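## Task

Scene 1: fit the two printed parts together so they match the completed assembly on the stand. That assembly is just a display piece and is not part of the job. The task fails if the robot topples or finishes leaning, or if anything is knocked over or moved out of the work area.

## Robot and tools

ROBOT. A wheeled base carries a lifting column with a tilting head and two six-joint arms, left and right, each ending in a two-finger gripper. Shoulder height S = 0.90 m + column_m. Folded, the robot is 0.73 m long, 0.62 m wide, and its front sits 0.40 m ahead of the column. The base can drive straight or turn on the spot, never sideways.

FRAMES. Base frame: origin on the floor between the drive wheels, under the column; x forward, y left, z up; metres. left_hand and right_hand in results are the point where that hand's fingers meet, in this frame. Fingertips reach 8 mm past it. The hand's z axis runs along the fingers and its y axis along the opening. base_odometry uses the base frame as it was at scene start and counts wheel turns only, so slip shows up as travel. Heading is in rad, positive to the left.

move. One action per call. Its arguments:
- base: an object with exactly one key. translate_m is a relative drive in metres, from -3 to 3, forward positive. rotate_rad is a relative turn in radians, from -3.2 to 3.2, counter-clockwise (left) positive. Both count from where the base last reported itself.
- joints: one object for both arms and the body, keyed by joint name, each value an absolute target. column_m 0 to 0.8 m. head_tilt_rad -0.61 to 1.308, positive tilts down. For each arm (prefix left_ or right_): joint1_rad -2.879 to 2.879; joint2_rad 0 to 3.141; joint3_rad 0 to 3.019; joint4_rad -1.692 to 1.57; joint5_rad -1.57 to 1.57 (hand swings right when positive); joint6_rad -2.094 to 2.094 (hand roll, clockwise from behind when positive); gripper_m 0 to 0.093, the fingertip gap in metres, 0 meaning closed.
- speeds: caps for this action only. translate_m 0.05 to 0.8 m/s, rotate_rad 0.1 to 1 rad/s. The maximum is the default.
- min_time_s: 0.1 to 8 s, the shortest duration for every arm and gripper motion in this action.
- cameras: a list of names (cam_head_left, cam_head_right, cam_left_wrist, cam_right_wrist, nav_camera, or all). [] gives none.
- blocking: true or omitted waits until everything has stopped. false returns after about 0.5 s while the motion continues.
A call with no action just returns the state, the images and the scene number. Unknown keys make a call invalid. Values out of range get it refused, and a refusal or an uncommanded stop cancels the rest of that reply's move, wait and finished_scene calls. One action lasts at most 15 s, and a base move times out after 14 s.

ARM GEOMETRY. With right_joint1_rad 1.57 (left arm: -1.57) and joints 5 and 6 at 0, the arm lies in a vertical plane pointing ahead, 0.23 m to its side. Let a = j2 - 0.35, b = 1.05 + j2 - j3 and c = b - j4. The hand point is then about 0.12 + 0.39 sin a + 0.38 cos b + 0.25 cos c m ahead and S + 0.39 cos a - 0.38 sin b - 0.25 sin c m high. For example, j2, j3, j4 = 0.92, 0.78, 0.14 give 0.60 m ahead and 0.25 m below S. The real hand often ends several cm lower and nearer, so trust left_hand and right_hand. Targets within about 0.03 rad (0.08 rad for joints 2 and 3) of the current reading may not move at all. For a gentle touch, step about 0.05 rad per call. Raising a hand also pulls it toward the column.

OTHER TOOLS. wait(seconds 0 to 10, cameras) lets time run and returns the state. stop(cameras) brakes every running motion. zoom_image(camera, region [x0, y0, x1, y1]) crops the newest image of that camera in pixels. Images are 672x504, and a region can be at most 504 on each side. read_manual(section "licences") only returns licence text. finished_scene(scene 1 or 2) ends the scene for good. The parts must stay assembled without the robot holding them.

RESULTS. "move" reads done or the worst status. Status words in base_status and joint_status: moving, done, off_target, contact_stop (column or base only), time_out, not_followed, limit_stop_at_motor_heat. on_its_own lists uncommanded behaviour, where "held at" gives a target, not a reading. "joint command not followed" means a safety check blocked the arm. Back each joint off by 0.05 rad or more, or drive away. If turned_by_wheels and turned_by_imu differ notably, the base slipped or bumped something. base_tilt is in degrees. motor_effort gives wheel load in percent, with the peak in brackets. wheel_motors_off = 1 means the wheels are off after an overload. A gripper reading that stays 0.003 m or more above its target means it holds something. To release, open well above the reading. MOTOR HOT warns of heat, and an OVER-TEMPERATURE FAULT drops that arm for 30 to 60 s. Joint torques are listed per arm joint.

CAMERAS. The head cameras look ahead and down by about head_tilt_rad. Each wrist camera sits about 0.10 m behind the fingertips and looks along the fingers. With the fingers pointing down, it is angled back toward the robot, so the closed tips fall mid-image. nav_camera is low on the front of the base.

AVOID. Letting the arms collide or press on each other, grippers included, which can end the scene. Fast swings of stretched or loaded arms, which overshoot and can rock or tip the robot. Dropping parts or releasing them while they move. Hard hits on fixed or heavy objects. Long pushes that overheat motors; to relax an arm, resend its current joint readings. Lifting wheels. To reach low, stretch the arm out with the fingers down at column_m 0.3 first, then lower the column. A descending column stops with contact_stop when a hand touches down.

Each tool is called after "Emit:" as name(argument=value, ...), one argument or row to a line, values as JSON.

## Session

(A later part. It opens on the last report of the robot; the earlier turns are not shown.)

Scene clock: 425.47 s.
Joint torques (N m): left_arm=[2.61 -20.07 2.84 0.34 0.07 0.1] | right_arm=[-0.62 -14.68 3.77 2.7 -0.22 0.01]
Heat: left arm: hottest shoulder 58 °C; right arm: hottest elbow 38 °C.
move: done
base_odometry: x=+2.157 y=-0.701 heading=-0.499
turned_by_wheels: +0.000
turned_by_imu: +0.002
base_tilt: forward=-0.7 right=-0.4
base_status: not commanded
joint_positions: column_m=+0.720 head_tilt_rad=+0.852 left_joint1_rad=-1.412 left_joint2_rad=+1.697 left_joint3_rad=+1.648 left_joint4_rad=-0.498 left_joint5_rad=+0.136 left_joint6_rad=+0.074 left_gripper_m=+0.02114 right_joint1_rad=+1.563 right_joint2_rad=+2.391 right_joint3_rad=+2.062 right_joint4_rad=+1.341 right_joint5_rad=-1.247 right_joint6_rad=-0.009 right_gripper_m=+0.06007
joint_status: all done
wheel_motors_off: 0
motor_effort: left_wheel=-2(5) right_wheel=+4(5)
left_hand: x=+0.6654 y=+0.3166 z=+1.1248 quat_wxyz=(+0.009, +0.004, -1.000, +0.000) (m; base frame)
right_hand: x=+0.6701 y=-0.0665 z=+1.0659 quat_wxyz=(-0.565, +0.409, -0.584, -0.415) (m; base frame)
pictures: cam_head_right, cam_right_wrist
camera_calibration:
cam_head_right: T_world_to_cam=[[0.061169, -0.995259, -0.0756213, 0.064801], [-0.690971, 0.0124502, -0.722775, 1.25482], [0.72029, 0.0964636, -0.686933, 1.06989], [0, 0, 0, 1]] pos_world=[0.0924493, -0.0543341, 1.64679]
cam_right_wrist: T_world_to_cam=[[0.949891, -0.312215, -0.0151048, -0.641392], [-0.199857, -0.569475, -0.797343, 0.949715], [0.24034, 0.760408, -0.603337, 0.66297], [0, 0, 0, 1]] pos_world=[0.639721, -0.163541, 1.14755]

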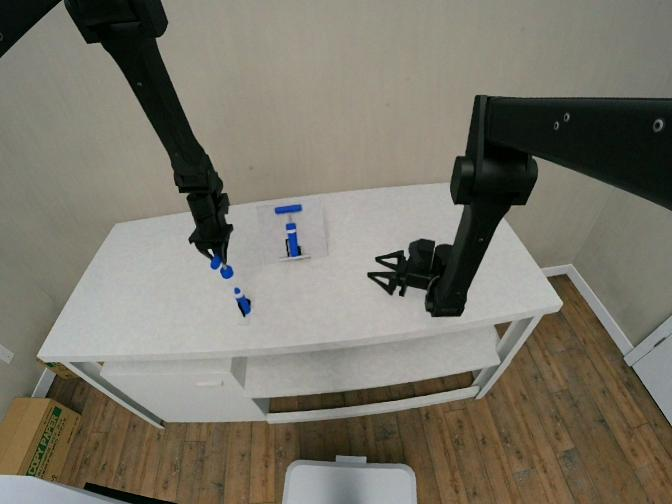

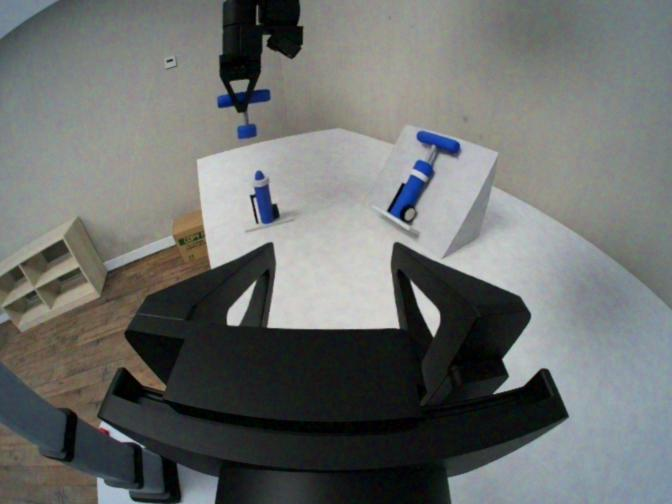

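Emit:
move(
  base={"translate_m": 0.013},
  speeds={"translate_m": 0.05},
  cameras=[],
)

Emit:
move(
  joints={"column_m": 0.675},
  cameras=["cam_right_wrist", "cam_head_right", "cam_head_left", "cam_left_wrist"],
)

Emit:
zoom_image(
  camera="cam_right_wrist",
  region=[190, 70, 350, 240],
)

Emit:
zoom_image(
  camera="cam_head_left",
  region=[240, 240, 310, 310],
)

Emit:
zoom_image(
  camera="cam_head_right",
  region=[200, 240, 270, 310],
)

Scene clock: 457.10 s.
Joint torques (N m): left_arm=[2.55 -20.01 3.21 0.13 0.08 0.1] | right_arm=[0.5 -14.97 3.45 2.5 -0.16 0.08]
Heat: left arm: hottest shoulder 58 °C; right arm: hottest shoulder 40 °C.
move: done
base_odometry: x=+2.168 y=-0.707 heading=-0.499
turned_by_wheels: +0.000
turned_by_imu: +0.001
base_tilt: forward=-0.7 right=-0.4
base_status: done
joint_positions: column_m=+0.720 head_tilt_rad=+0.852 left_joint1_rad=-1.412 left_joint2_rad=+1.695 left_joint3_rad=+1.643 left_joint4_rad=-0.494 left_joint5_rad=+0.136 left_joint6_rad=+0.074 left_gripper_m=+0.02114 right_joint1_rad=+1.563 right_joint2_rad=+2.394 right_joint3_rad=+2.068 right_joint4_rad=+1.343 right_joint5_rad=-1.248 right_joint6_rad=-0.009 right_gripper_m=+0.06007
joint_status: not commanded
wheel_motors_off: 0
motor_effort: left_wheel=+0(24) right_wheel=+0(33)
left_hand: x=+0.6644 y=+0.3165 z=+1.1249 quat_wxyz=(+0.008, +0.004, -1.000, +0.000) (m; base frame)
right_hand: x=+0.6705 y=-0.0665 z=+1.0657 quat_wxyz=(-0.566, +0.410, -0.583, -0.414) (m; base frame)
pictures: none
No camera images: "cameras" was empty.

Scene clock: 458.27 s.
Joint torques (N m): left_arm=[2.43 -19.9 3.21 0.17 0.08 0.09] | right_arm=[-0.21 -14.74 3.32 2.4 -0.17 0.06]
Heat: left arm: hottest shoulder 58 °C; right arm: hottest shoulder 40 °C.
move: done
base_odometry: x=+2.168 y=-0.707 heading=-0.499
turned_by_wheels: +0.000
turned_by_imu: +0.000
base_tilt: forward=-0.6 right=-0.4
base_status: not commanded
joint_positions: column_m=+0.675 head_tilt_rad=+0.852 left_joint1_rad=-1.412 left_joint2_rad=+1.695 left_joint3_rad=+1.643 left_joint4_rad=-0.494 left_joint5_rad=+0.136 left_joint6_rad=+0.074 left_gripper_m=+0.02114 right_joint1_rad=+1.563 right_joint2_rad=+2.394 right_joint3_rad=+2.068 right_joint4_rad=+1.343 right_joint5_rad=-1.248 right_joint6_rad=-0.009 right_gripper_m=+0.06007
joint_status: all done
wheel_motors_off: 0
motor_effort: left_wheel=-1(2) right_wheel=+0(2)
left_hand: x=+0.6646 y=+0.3165 z=+1.0802 quat_wxyz=(+0.008, +0.004, -1.000, +0.000) (m; base frame)
right_hand: x=+0.6705 y=-0.0665 z=+1.0208 quat_wxyz=(-0.566, +0.410, -0.583, -0.414) (m; base frame)
pictures: cam_head_left, cam_head_right, cam_left_wrist, cam_right_wrist
camera_calibration:
cam_head_left: T_world_to_cam=[[0.0629067, -0.995042, -0.0770306, 0.183518], [-0.691407, 0.0122105, -0.722363, 1.22158], [0.719722, 0.098701, -0.687211, 1.03968], [0, 0, 0, 1]] pos_world=[0.0847809, 0.0650745, 1.61104]
cam_head_right: T_world_to_cam=[[0.0611482, -0.995259, -0.0756392, 0.0614424], [-0.691176, 0.0124502, -0.722579, 1.222], [0.720095, 0.0964645, -0.687138, 1.03946], [0, 0, 0, 1]] pos_world=[0.0923493, -0.0543341, 1.60189]
cam_left_wrist: T_world_to_cam=[[0.00874387, -0.999949, -0.00508244, 0.315512], [-0.804739, -0.0100537, 0.593544, -0.0992818], [-0.593565, -0.00109983, -0.804785, 1.38753], [0, 0, 0, 1]] pos_world=[0.740936, 0.316024, 1.1772]
cam_right_wrist: T_world_to_cam=[[0.950299, -0.311165, -0.0104088, -0.647392], [-0.195282, -0.569688, -0.798323, 0.911867], [0.24248, 0.760678, -0.602139, 0.632956], [0, 0, 0, 1]] pos_world=[0.639808, -0.163441, 1.10235]

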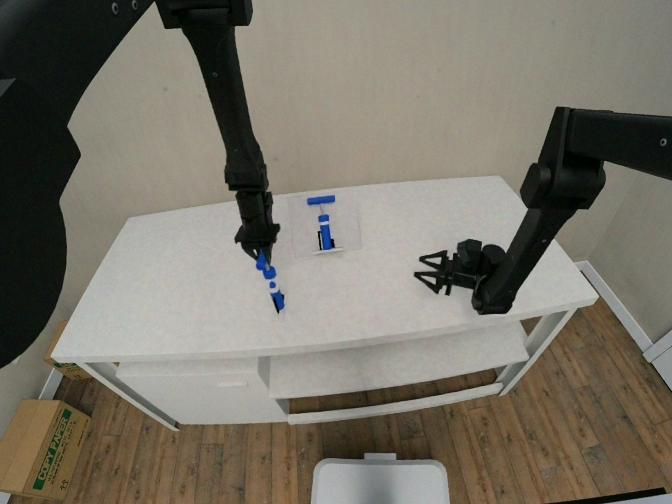

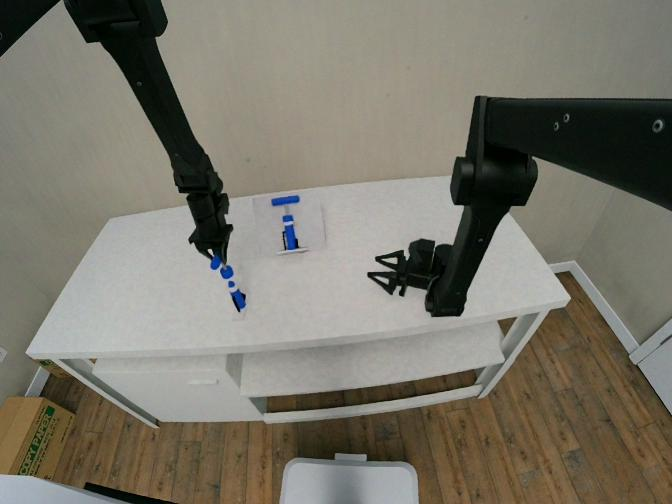

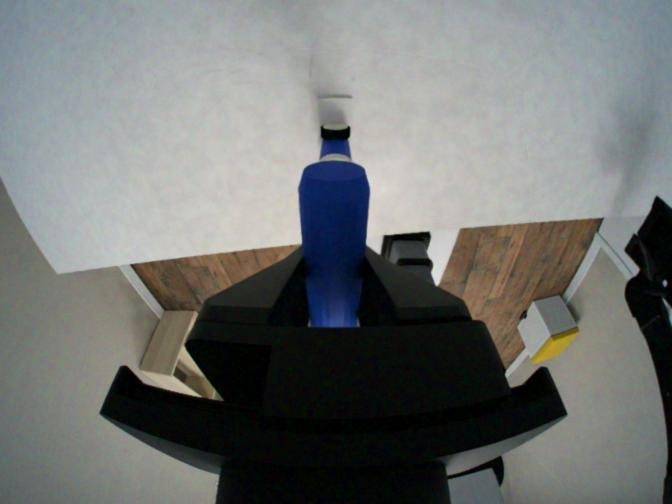

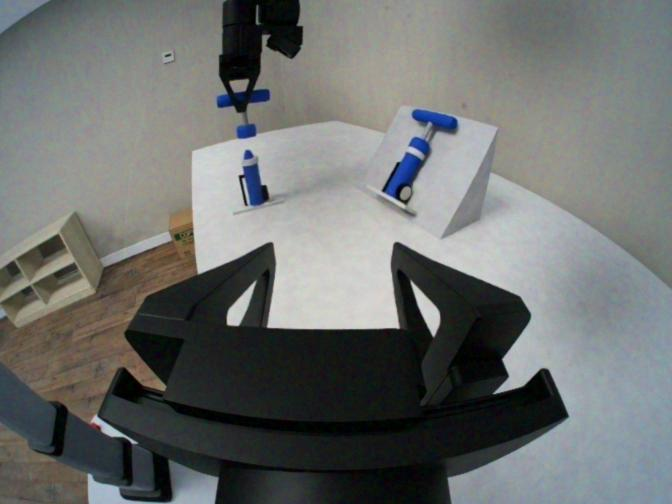

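Scaled by 2.965 from the camera's 672x504 image, which has a finer 960x720 frame.

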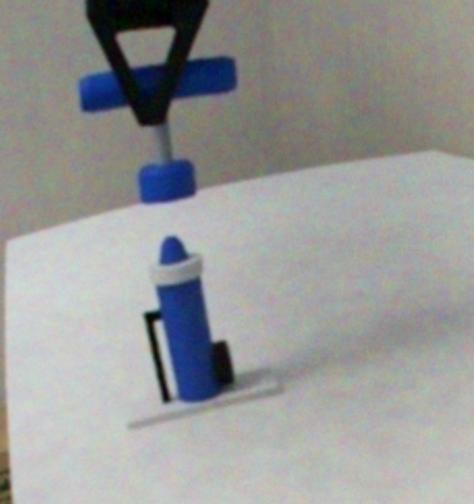

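Scaled by 7.200 from the camera's 672x504 image, which has a finer 960x720 frame.

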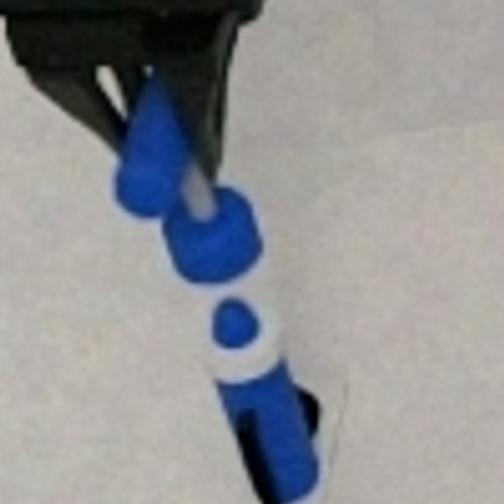

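Scaled by 7.200 from the camera's 672x504 image, which has a finer 960x720 frame.

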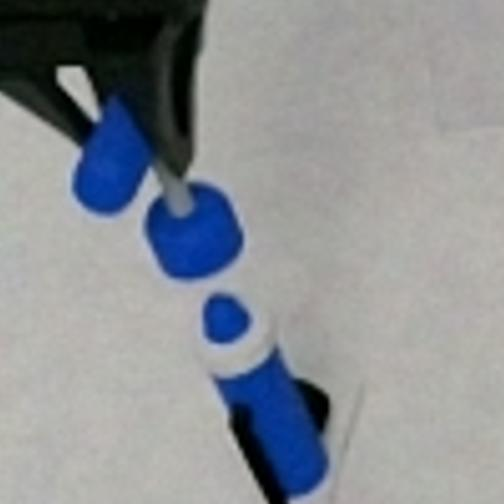

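Emit:
move(
  joints={"column_m": 0.648},
  cameras=["cam_right_wrist", "cam_head_right", "cam_head_left", "cam_left_wrist"],
)

Emit:
zoom_image(
  camera="cam_right_wrist",
  region=[190, 70, 350, 240],
)

Emit:
zoom_image(
  camera="cam_head_left",
  region=[240, 240, 310, 310],
)

Emit:
zoom_image(
  camera="cam_head_right",
  region=[200, 240, 270, 310],
)

Scene clock: 483.93 s.
Joint torques (N m): left_arm=[2.55 -19.9 3.25 0.14 0.08 0.11] | right_arm=[-0.21 -14.21 3.51 2.39 -0.2 0.04]
Heat: left arm: hottest shoulder 52 °C; right arm: hottest shoulder 42 °C.
move: done
base_odometry: x=+2.168 y=-0.707 heading=-0.499
turned_by_wheels: +0.000
turned_by_imu: +0.001
base_tilt: forward=-0.7 right=-0.4
base_status: not commanded
joint_positions: column_m=+0.648 head_tilt_rad=+0.852 left_joint1_rad=-1.412 left_joint2_rad=+1.695 left_joint3_rad=+1.643 left_joint4_rad=-0.494 left_joint5_rad=+0.136 left_joint6_rad=+0.074 left_gripper_m=+0.02114 right_joint1_rad=+1.563 right_joint2_rad=+2.395 right_joint3_rad=+2.068 right_joint4_rad=+1.343 right_joint5_rad=-1.248 right_joint6_rad=-0.009 right_gripper_m=+0.06007
joint_status: all done
wheel_motors_off: 0
motor_effort: left_wheel=-1(1) right_wheel=+2(2)
left_hand: x=+0.6646 y=+0.3165 z=+1.0532 quat_wxyz=(+0.008, +0.004, -1.000, +0.000) (m; base frame)
right_hand: x=+0.6701 y=-0.0665 z=+0.9934 quat_wxyz=(-0.566, +0.410, -0.583, -0.414) (m; base frame)
pictures: cam_head_left, cam_head_right, cam_left_wrist, cam_right_wrist
camera_calibration:
cam_head_left: T_world_to_cam=[[0.0629067, -0.995042, -0.0770306, 0.181438], [-0.691407, 0.0122105, -0.722363, 1.20207], [0.719722, 0.098701, -0.687211, 1.02113], [0, 0, 0, 1]] pos_world=[0.0847809, 0.0650745, 1.58404]
cam_head_right: T_world_to_cam=[[0.0611482, -0.995259, -0.0756392, 0.0594001], [-0.691176, 0.0124502, -0.722579, 1.20249], [0.720095, 0.0964645, -0.687138, 1.02091], [0, 0, 0, 1]] pos_world=[0.0923493, -0.0543341, 1.57489]
cam_left_wrist: T_world_to_cam=[[0.00874387, -0.999949, -0.00508244, 0.315375], [-0.804739, -0.0100537, 0.593544, -0.0832561], [-0.593565, -0.00109983, -0.804785, 1.3658], [0, 0, 0, 1]] pos_world=[0.740936, 0.316024, 1.1502]
cam_right_wrist: T_world_to_cam=[[0.950304, -0.311123, -0.0111491, -0.646595], [-0.195882, -0.569707, -0.798163, 0.890143], [0.241975, 0.760682, -0.602338, 0.617067], [0, 0, 0, 1]] pos_world=[0.639511, -0.163441, 1.07495]

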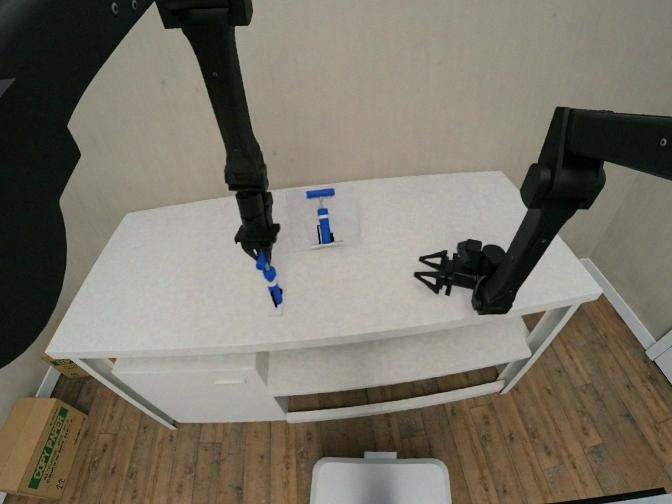

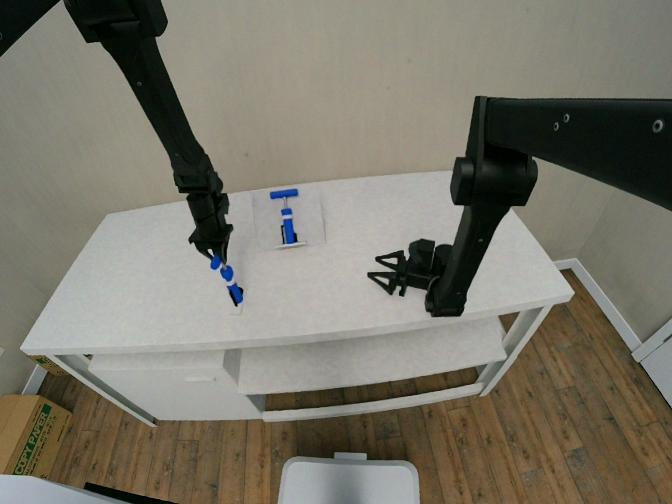

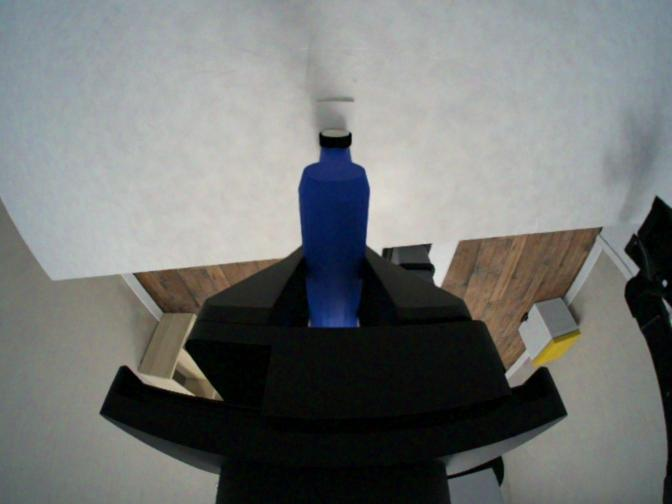

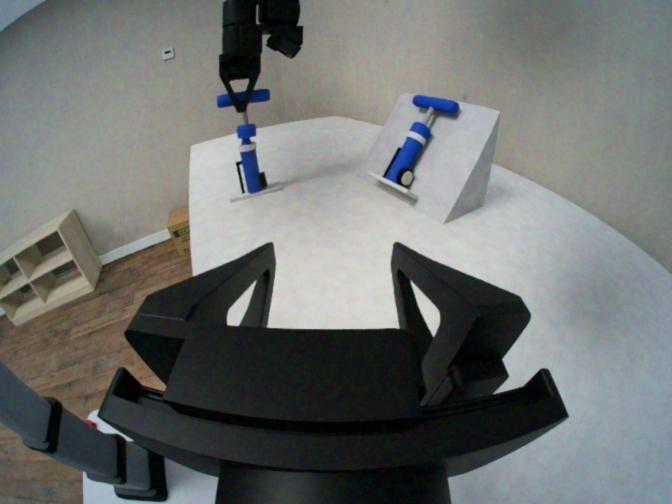

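Scaled by 2.965 from the camera's 672x504 image, which has a finer 960x720 frame.

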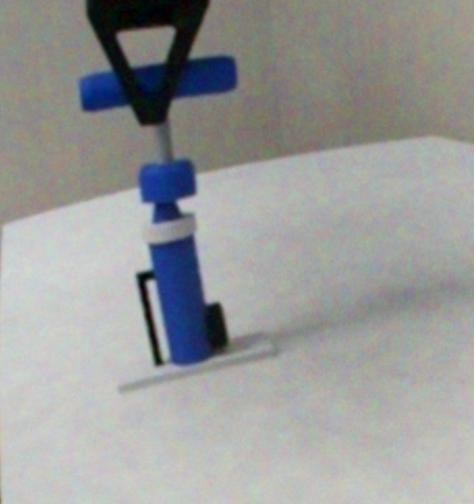

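Scaled by 7.200 from the camera's 672x504 image, which has a finer 960x720 frame.

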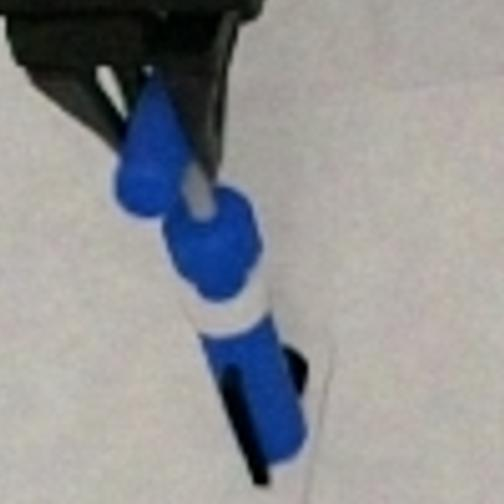

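Scaled by 7.200 from the camera's 672x504 image, which has a finer 960x720 frame.

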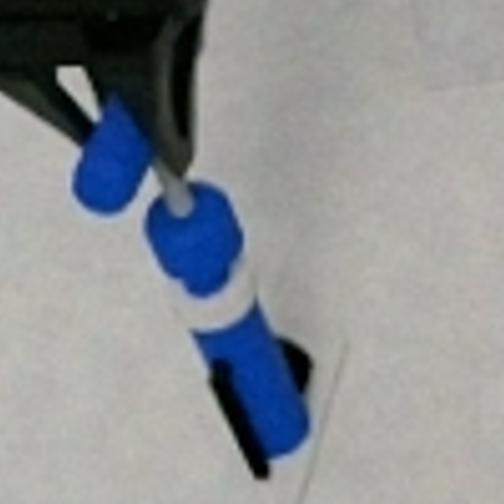

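Emit:
move(
  joints={"column_m": 0.636},
  cameras=["cam_right_wrist", "cam_head_right", "cam_head_left", "cam_left_wrist"],
)

Emit:
zoom_image(
  camera="cam_right_wrist",
  region=[190, 70, 350, 240],
)

Emit:
zoom_image(
  camera="cam_head_right",
  region=[200, 240, 270, 310],
)

Scene clock: 490.97 s.
Joint torques (N m): left_arm=[2.49 -19.9 3.18 0.16 0.09 0.11] | right_arm=[-0.56 -13.68 3.34 2.52 -0.21 0.08]
Heat: left arm: hottest shoulder 52 °C; right arm: hottest shoulder 43 °C.
move: done
base_odometry: x=+2.168 y=-0.707 heading=-0.499
turned_by_wheels: +0.000
turned_by_imu: +0.001
base_tilt: forward=-0.7 right=-0.4
base_status: not commanded
joint_positions: column_m=+0.636 head_tilt_rad=+0.852 left_joint1_rad=-1.412 left_joint2_rad=+1.694 left_joint3_rad=+1.643 left_joint4_rad=-0.494 left_joint5_rad=+0.136 left_joint6_rad=+0.074 left_gripper_m=+0.02114 right_joint1_rad=+1.563 right_joint2_rad=+2.395 right_joint3_rad=+2.068 right_joint4_rad=+1.343 right_joint5_rad=-1.248 right_joint6_rad=-0.009 right_gripper_m=+0.06007
joint_status: all done
wheel_motors_off: 0
motor_effort: left_wheel=-1(2) right_wheel=+0(1)
left_hand: x=+0.6648 y=+0.3166 z=+1.0414 quat_wxyz=(+0.008, +0.004, -1.000, +0.000) (m; base frame)
right_hand: x=+0.6701 y=-0.0665 z=+0.9814 quat_wxyz=(-0.566, +0.410, -0.583, -0.414) (m; base frame)
pictures: cam_head_left, cam_head_right, cam_left_wrist, cam_right_wrist
camera_calibration:
cam_head_left: T_world_to_cam=[[0.0629067, -0.995042, -0.0770306, 0.180514], [-0.691407, 0.0122105, -0.722363, 1.1934], [0.719722, 0.098701, -0.687211, 1.01288], [0, 0, 0, 1]] pos_world=[0.0847809, 0.0650745, 1.57204]
cam_head_right: T_world_to_cam=[[0.0611482, -0.995259, -0.0756392, 0.0584925], [-0.691176, 0.0124502, -0.722579, 1.19382], [0.720095, 0.0964645, -0.687138, 1.01266], [0, 0, 0, 1]] pos_world=[0.0923493, -0.0543341, 1.56289]
cam_left_wrist: T_world_to_cam=[[0.00866807, -0.999947, -0.00551974, 0.315868], [-0.804953, -0.0102525, 0.59325, -0.0755929], [-0.593275, -0.000699195, -0.805, 1.35641], [0, 0, 0, 1]] pos_world=[0.741136, 0.316025, 1.1385]
cam_right_wrist: T_world_to_cam=[[0.950304, -0.311123, -0.0111491, -0.646729], [-0.195882, -0.569707, -0.798163, 0.880565], [0.241975, 0.760682, -0.602338, 0.609839], [0, 0, 0, 1]] pos_world=[0.639511, -0.163441, 1.06295]

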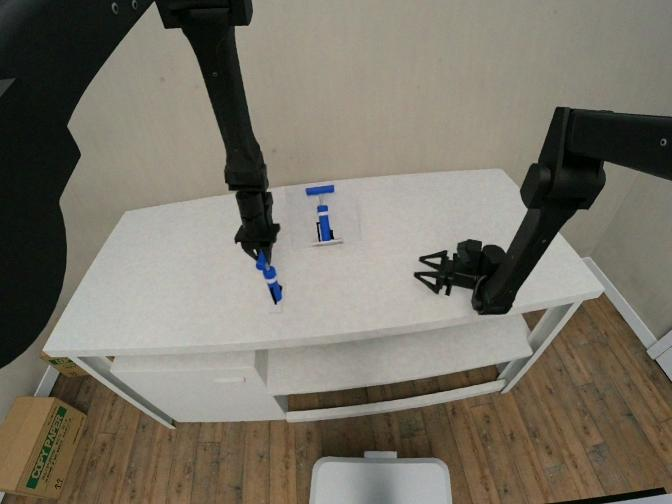

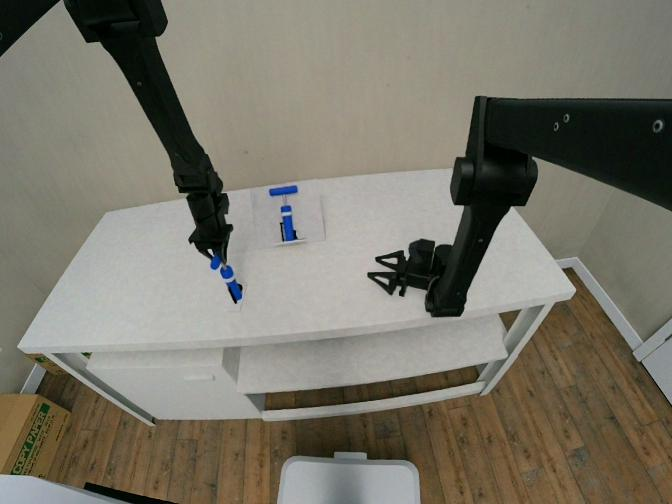

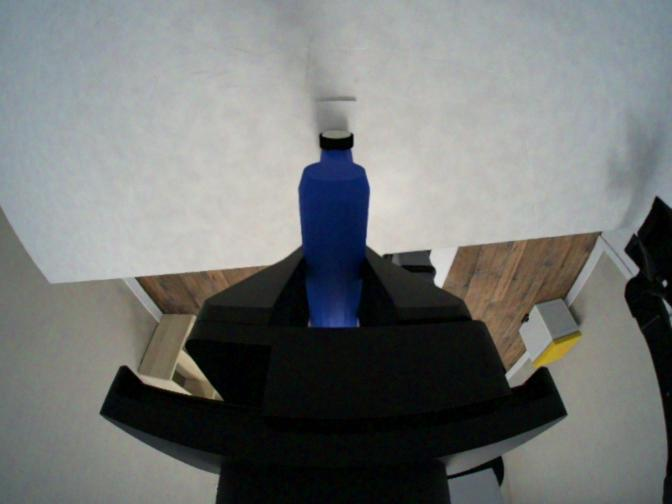

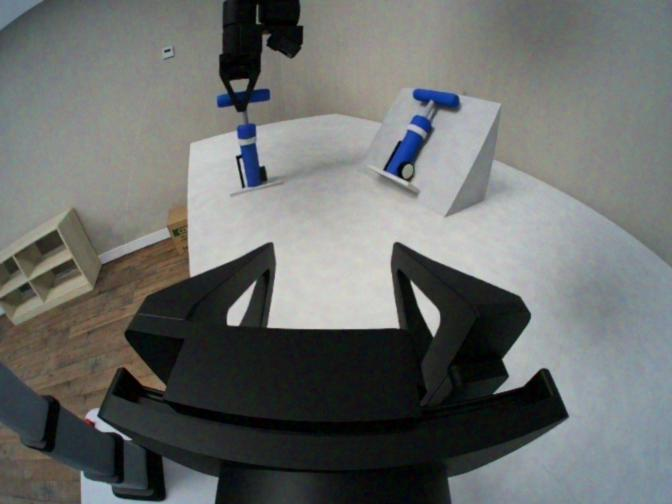

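Scaled by 2.965 from the camera's 672x504 image, which has a finer 960x720 frame.

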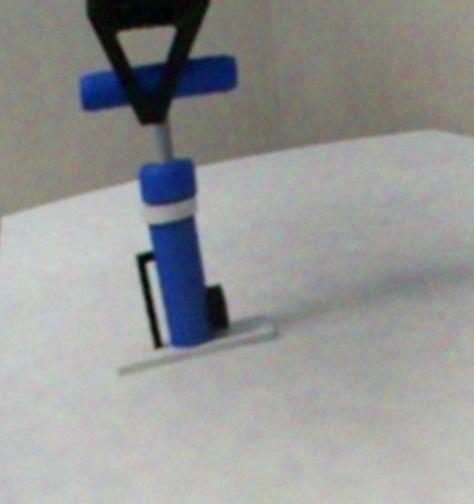

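Scaled by 7.200 from the camera's 672x504 image, which has a finer 960x720 frame.

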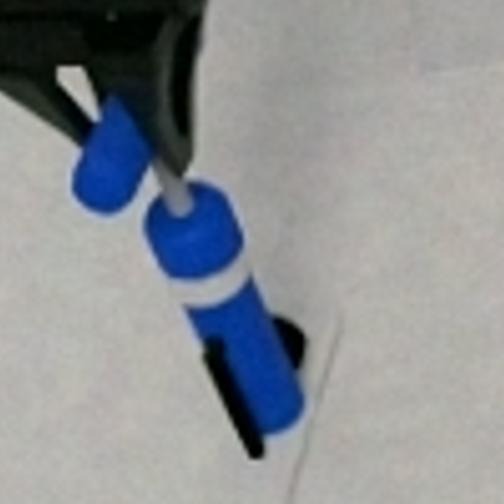

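Emit:
move(
  joints={"column_m": 0.624},
  cameras=["cam_right_wrist", "cam_head_right", "cam_left_wrist"],
)

Emit:
zoom_image(
  camera="cam_right_wrist",
  region=[190, 70, 350, 240],
)

Emit:
zoom_image(
  camera="cam_head_right",
  region=[200, 240, 270, 310],
)

Scene clock: 497.00 s.
Joint torques (N m): left_arm=[2.43 -18.02 3.64 0.28 0.17 0.09] | right_arm=[-0.44 -14.1 3.41 2.48 -0.17 0.02]
Heat: left arm: hottest shoulder 52 °C; right arm: hottest shoulder 43 °C.
move: done
base_odometry: x=+2.168 y=-0.707 heading=-0.499
turned_by_wheels: +0.000
turned_by_imu: +0.001
base_tilt: forward=-0.6 right=-0.4
base_status: not commanded
joint_positions: column_m=+0.624 head_tilt_rad=+0.852 left_joint1_rad=-1.412 left_joint2_rad=+1.672 left_joint3_rad=+1.639 left_joint4_rad=-0.497 left_joint5_rad=+0.134 left_joint6_rad=+0.074 left_gripper_m=+0.02114 right_joint1_rad=+1.563 right_joint2_rad=+2.395 right_joint3_rad=+2.068 right_joint4_rad=+1.343 right_joint5_rad=-1.248 right_joint6_rad=-0.009 right_gripper_m=+0.06007
joint_status: all done
wheel_motors_off: 0
motor_effort: left_wheel=-1(2) right_wheel=+1(2)
left_hand: x=+0.6726 y=+0.3160 z=+1.0406 quat_wxyz=(+0.001, +0.003, -1.000, -0.002) (m; base frame)
right_hand: x=+0.6699 y=-0.0665 z=+0.9692 quat_wxyz=(-0.566, +0.410, -0.583, -0.414) (m; base frame)
pictures: cam_head_right, cam_left_wrist, cam_right_wrist
camera_calibration:
cam_head_right: T_world_to_cam=[[0.0611482, -0.995259, -0.0756392, 0.0575848], [-0.691176, 0.0124502, -0.722579, 1.18515], [0.720095, 0.0964645, -0.687138, 1.00442], [0, 0, 0, 1]] pos_world=[0.0923493, -0.0543341, 1.55089]
cam_left_wrist: T_world_to_cam=[[0.00666708, -0.999942, -0.00845532, 0.319658], [-0.81347, -0.010341, 0.581515, -0.0508471], [-0.581569, 0.00300114, -0.813491, 1.36019], [0, 0, 0, 1]] pos_world=[0.747548, 0.315031, 1.13877]
cam_right_wrist: T_world_to_cam=[[0.950295, -0.311139, -0.0114917, -0.646313], [-0.196181, -0.569709, -0.798088, 0.870901], [0.241769, 0.760674, -0.602431, 0.602766], [0, 0, 0, 1]] pos_world=[0.639312, -0.163441, 1.05075]

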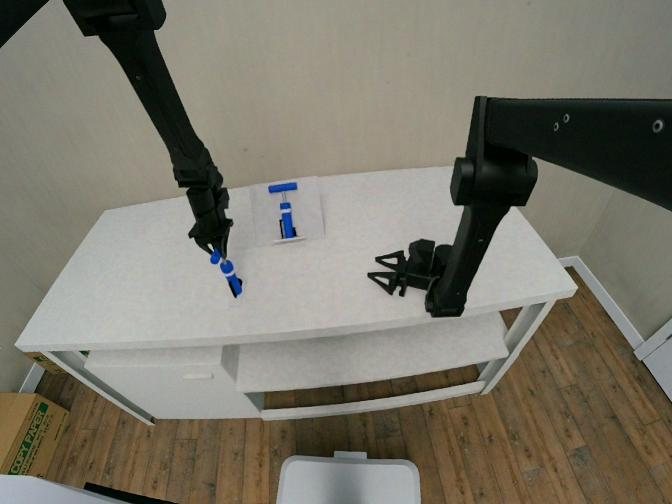

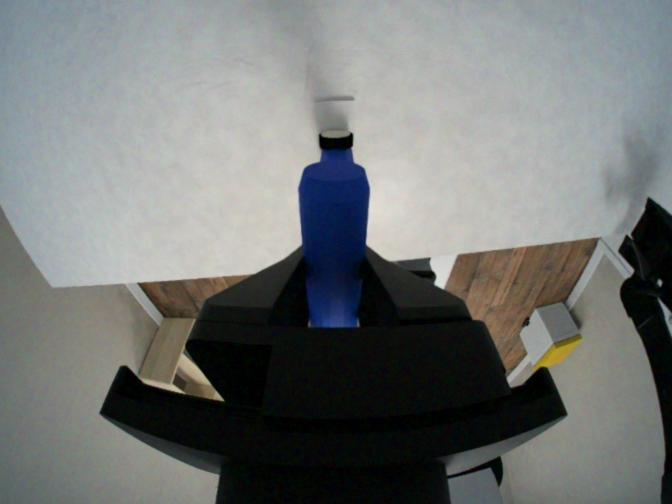

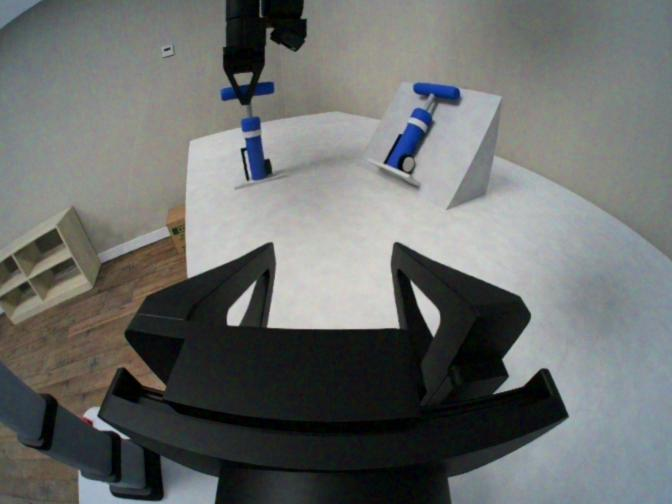

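Scaled by 2.965 from the camera's 672x504 image, which has a finer 960x720 frame.

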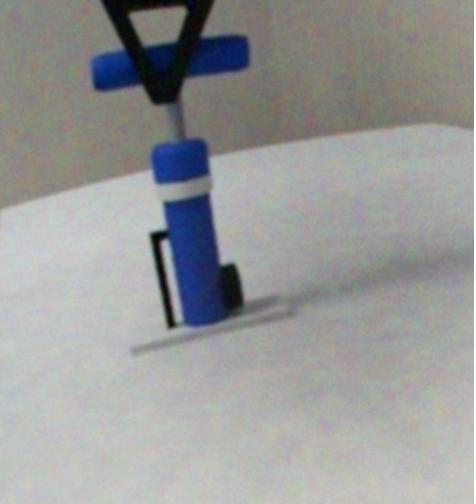

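Scaled by 7.200 from the camera's 672x504 image, which has a finer 960x720 frame.

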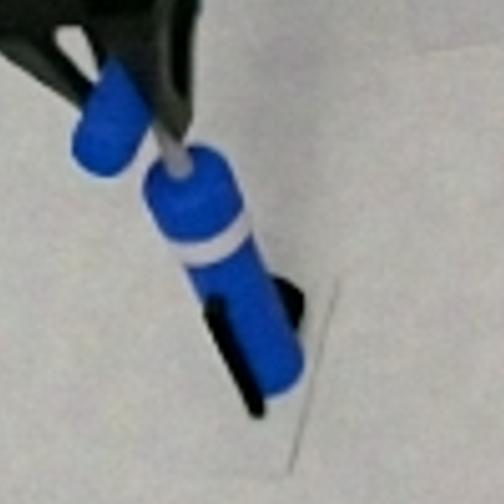

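Emit:
move(
  joints={"column_m": 0.634},
  cameras=["cam_right_wrist"],
)

Emit:
zoom_image(
  camera="cam_right_wrist",
  region=[190, 70, 350, 240],
)

Scene clock: 504.87 s.
Joint torques (N m): left_arm=[2.43 -18.2 3.63 0.28 0.16 0.1] | right_arm=[-0.09 -14.1 3.41 2.32 -0.2 0.07]
Heat: left arm: hottest shoulder 52 °C; right arm: hottest shoulder 43 °C.
move: done
base_odometry: x=+2.168 y=-0.707 heading=-0.499
turned_by_wheels: +0.000
turned_by_imu: +0.001
base_tilt: forward=-0.7 right=-0.4
base_status: not commanded
joint_positions: column_m=+0.634 head_tilt_rad=+0.852 left_joint1_rad=-1.412 left_joint2_rad=+1.672 left_joint3_rad=+1.639 left_joint4_rad=-0.497 left_joint5_rad=+0.134 left_joint6_rad=+0.074 left_gripper_m=+0.02114 right_joint1_rad=+1.563 right_joint2_rad=+2.396 right_joint3_rad=+2.068 right_joint4_rad=+1.343 right_joint5_rad=-1.248 right_joint6_rad=-0.009 right_gripper_m=+0.06007
joint_status: all done
wheel_motors_off: 0
motor_effort: left_wheel=+1(2) right_wheel=-1(2)
left_hand: x=+0.6726 y=+0.3160 z=+1.0505 quat_wxyz=(+0.001, +0.003, -1.000, -0.002) (m; base frame)
right_hand: x=+0.6697 y=-0.0665 z=+0.9789 quat_wxyz=(-0.566, +0.410, -0.583, -0.414) (m; base frame)
pictures: cam_right_wrist
camera_calibration:
cam_right_wrist: T_world_to_cam=[[0.950286, -0.311155, -0.0118343, -0.645646], [-0.19648, -0.56971, -0.798014, 0.878716], [0.241564, 0.760666, -0.602523, 0.608886], [0, 0, 0, 1]] pos_world=[0.639113, -0.163441, 1.06045]

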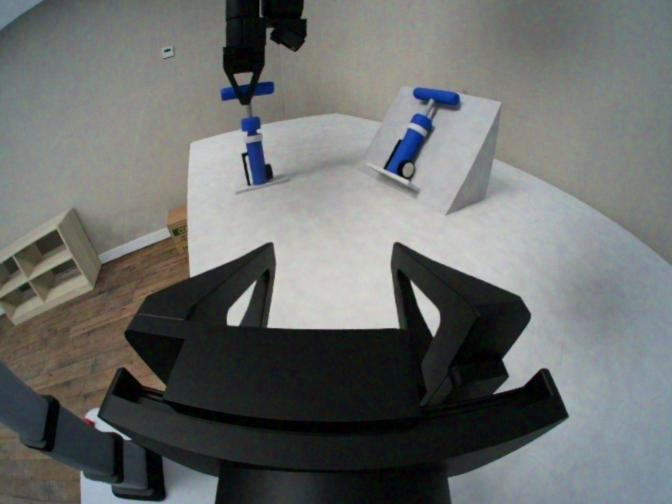

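Scaled by 2.965 from the camera's 672x504 image, which has a finer 960x720 frame.

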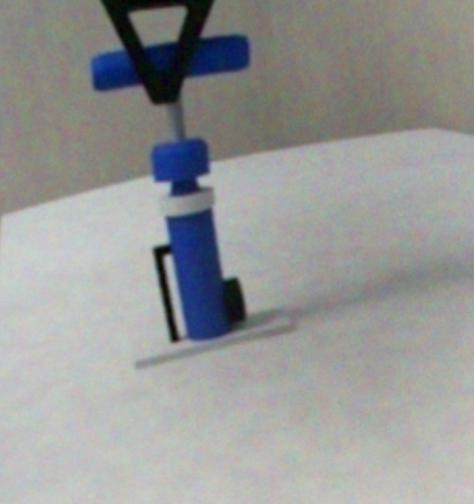

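Emit:
move(
  joints={"column_m": 0.624},
  cameras=["cam_right_wrist"],
)

Emit:
zoom_image(
  camera="cam_right_wrist",
  region=[190, 70, 350, 240],
)

Scene clock: 508.90 s.
Joint torques (N m): left_arm=[2.55 -18.02 3.58 0.27 0.16 0.1] | right_arm=[0.09 -15.21 3.48 2.58 -0.22 0.08]
Heat: left arm: hottest shoulder 52 °C; right arm: hottest shoulder 43 °C.
move: done
base_odometry: x=+2.168 y=-0.707 heading=-0.499
turned_by_wheels: +0.000
turned_by_imu: +0.001
base_tilt: forward=-0.7 right=-0.3
base_status: not commanded
joint_positions: column_m=+0.624 head_tilt_rad=+0.852 left_joint1_rad=-1.412 left_joint2_rad=+1.672 left_joint3_rad=+1.639 left_joint4_rad=-0.496 left_joint5_rad=+0.134 left_joint6_rad=+0.074 left_gripper_m=+0.02114 right_joint1_rad=+1.563 right_joint2_rad=+2.396 right_joint3_rad=+2.068 right_joint4_rad=+1.343 right_joint5_rad=-1.248 right_joint6_rad=-0.009 right_gripper_m=+0.06007
joint_status: all done
wheel_motors_off: 0
motor_effort: left_wheel=-1(2) right_wheel=+0(2)
left_hand: x=+0.6727 y=+0.3160 z=+1.0406 quat_wxyz=(+0.001, +0.003, -1.000, -0.002) (m; base frame)
right_hand: x=+0.6694 y=-0.0665 z=+0.9687 quat_wxyz=(-0.566, +0.410, -0.583, -0.414) (m; base frame)
pictures: cam_right_wrist
camera_calibration:
cam_right_wrist: T_world_to_cam=[[0.950299, -0.311098, -0.0122333, -0.645157], [-0.196783, -0.569727, -0.797927, 0.870716], [0.241264, 0.760677, -0.60263, 0.603154], [0, 0, 0, 1]] pos_world=[0.638915, -0.163441, 1.05035]

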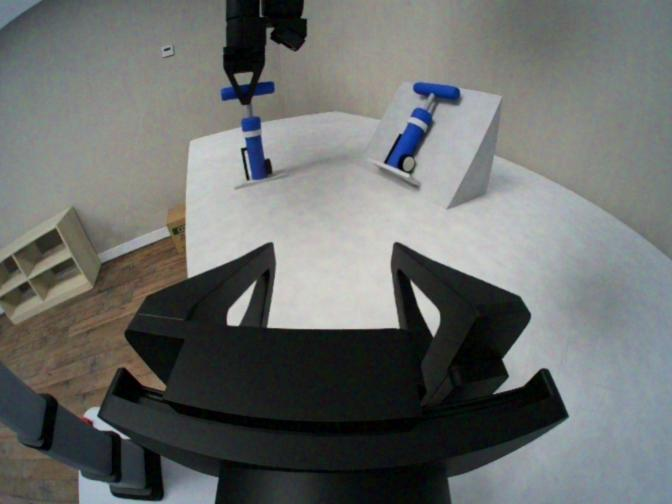

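Scaled by 2.965 from the camera's 672x504 image, which has a finer 960x720 frame.

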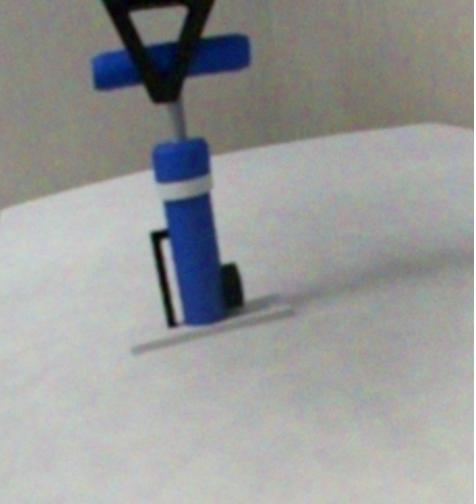

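Emit:
move(
  joints={"left_gripper_m": 0.05},
  min_time_s=2,
  cameras=["cam_right_wrist", "cam_left_wrist"],
)

Emit:
zoom_image(
  camera="cam_right_wrist",
  region=[190, 70, 350, 240],
)

Scene clock: 514.30 s.
Joint torques (N m): left_arm=[2.49 -18.08 3.6 0.32 0.16 0.1] | right_arm=[-0.38 -14.56 3.4 2.44 -0.18 0.04]
Heat: left arm: hottest shoulder 52 °C; right arm: hottest shoulder 43 °C.
move: done
base_odometry: x=+2.168 y=-0.707 heading=-0.499
turned_by_wheels: +0.000
turned_by_imu: +0.002
base_tilt: forward=-0.7 right=-0.4
base_status: not commanded
joint_positions: column_m=+0.624 head_tilt_rad=+0.852 left_joint1_rad=-1.412 left_joint2_rad=+1.672 left_joint3_rad=+1.639 left_joint4_rad=-0.496 left_joint5_rad=+0.134 left_joint6_rad=+0.074 left_gripper_m=+0.04995 right_joint1_rad=+1.563 right_joint2_rad=+2.396 right_joint3_rad=+2.068 right_joint4_rad=+1.343 right_joint5_rad=-1.248 right_joint6_rad=-0.009 right_gripper_m=+0.06007
joint_status: all done
wheel_motors_off: 0
motor_effort: left_wheel=+0(2) right_wheel=+2(3)
left_hand: x=+0.6727 y=+0.3160 z=+1.0406 quat_wxyz=(+0.001, +0.003, -1.000, -0.002) (m; base frame)
right_hand: x=+0.6694 y=-0.0665 z=+0.9687 quat_wxyz=(-0.566, +0.410, -0.583, -0.414) (m; base frame)
pictures: cam_left_wrist, cam_right_wrist
camera_calibration:
cam_left_wrist: T_world_to_cam=[[0.00661181, -0.999942, -0.00853421, 0.319789], [-0.81368, -0.0103408, 0.581222, -0.0503547], [-0.581276, 0.00310119, -0.813701, 1.36017], [0, 0, 0, 1]] pos_world=[0.747548, 0.315031, 1.13877]
cam_right_wrist: T_world_to_cam=[[0.950299, -0.311098, -0.0122333, -0.645157], [-0.196783, -0.569727, -0.797927, 0.870716], [0.241264, 0.760677, -0.60263, 0.603154], [0, 0, 0, 1]] pos_world=[0.638915, -0.163441, 1.05035]

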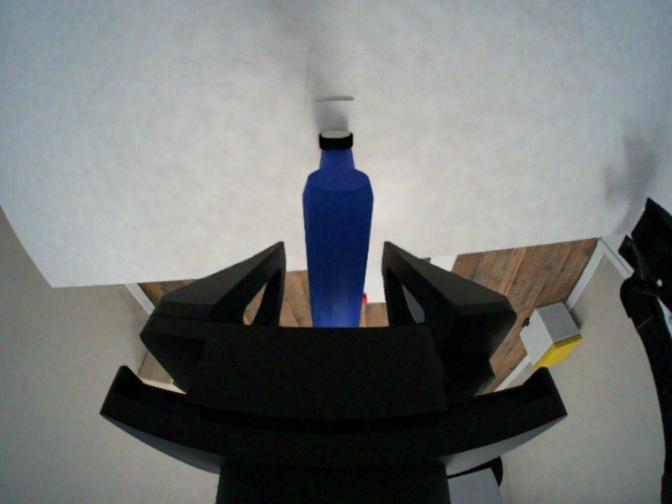

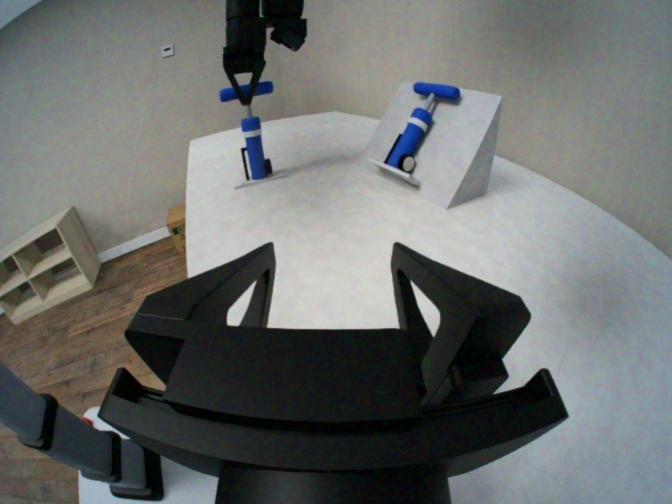

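Scaled by 2.965 from the camera's 672x504 image, which has a finer 960x720 frame.

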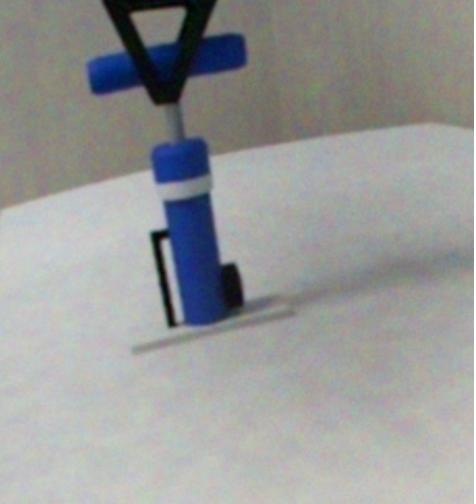

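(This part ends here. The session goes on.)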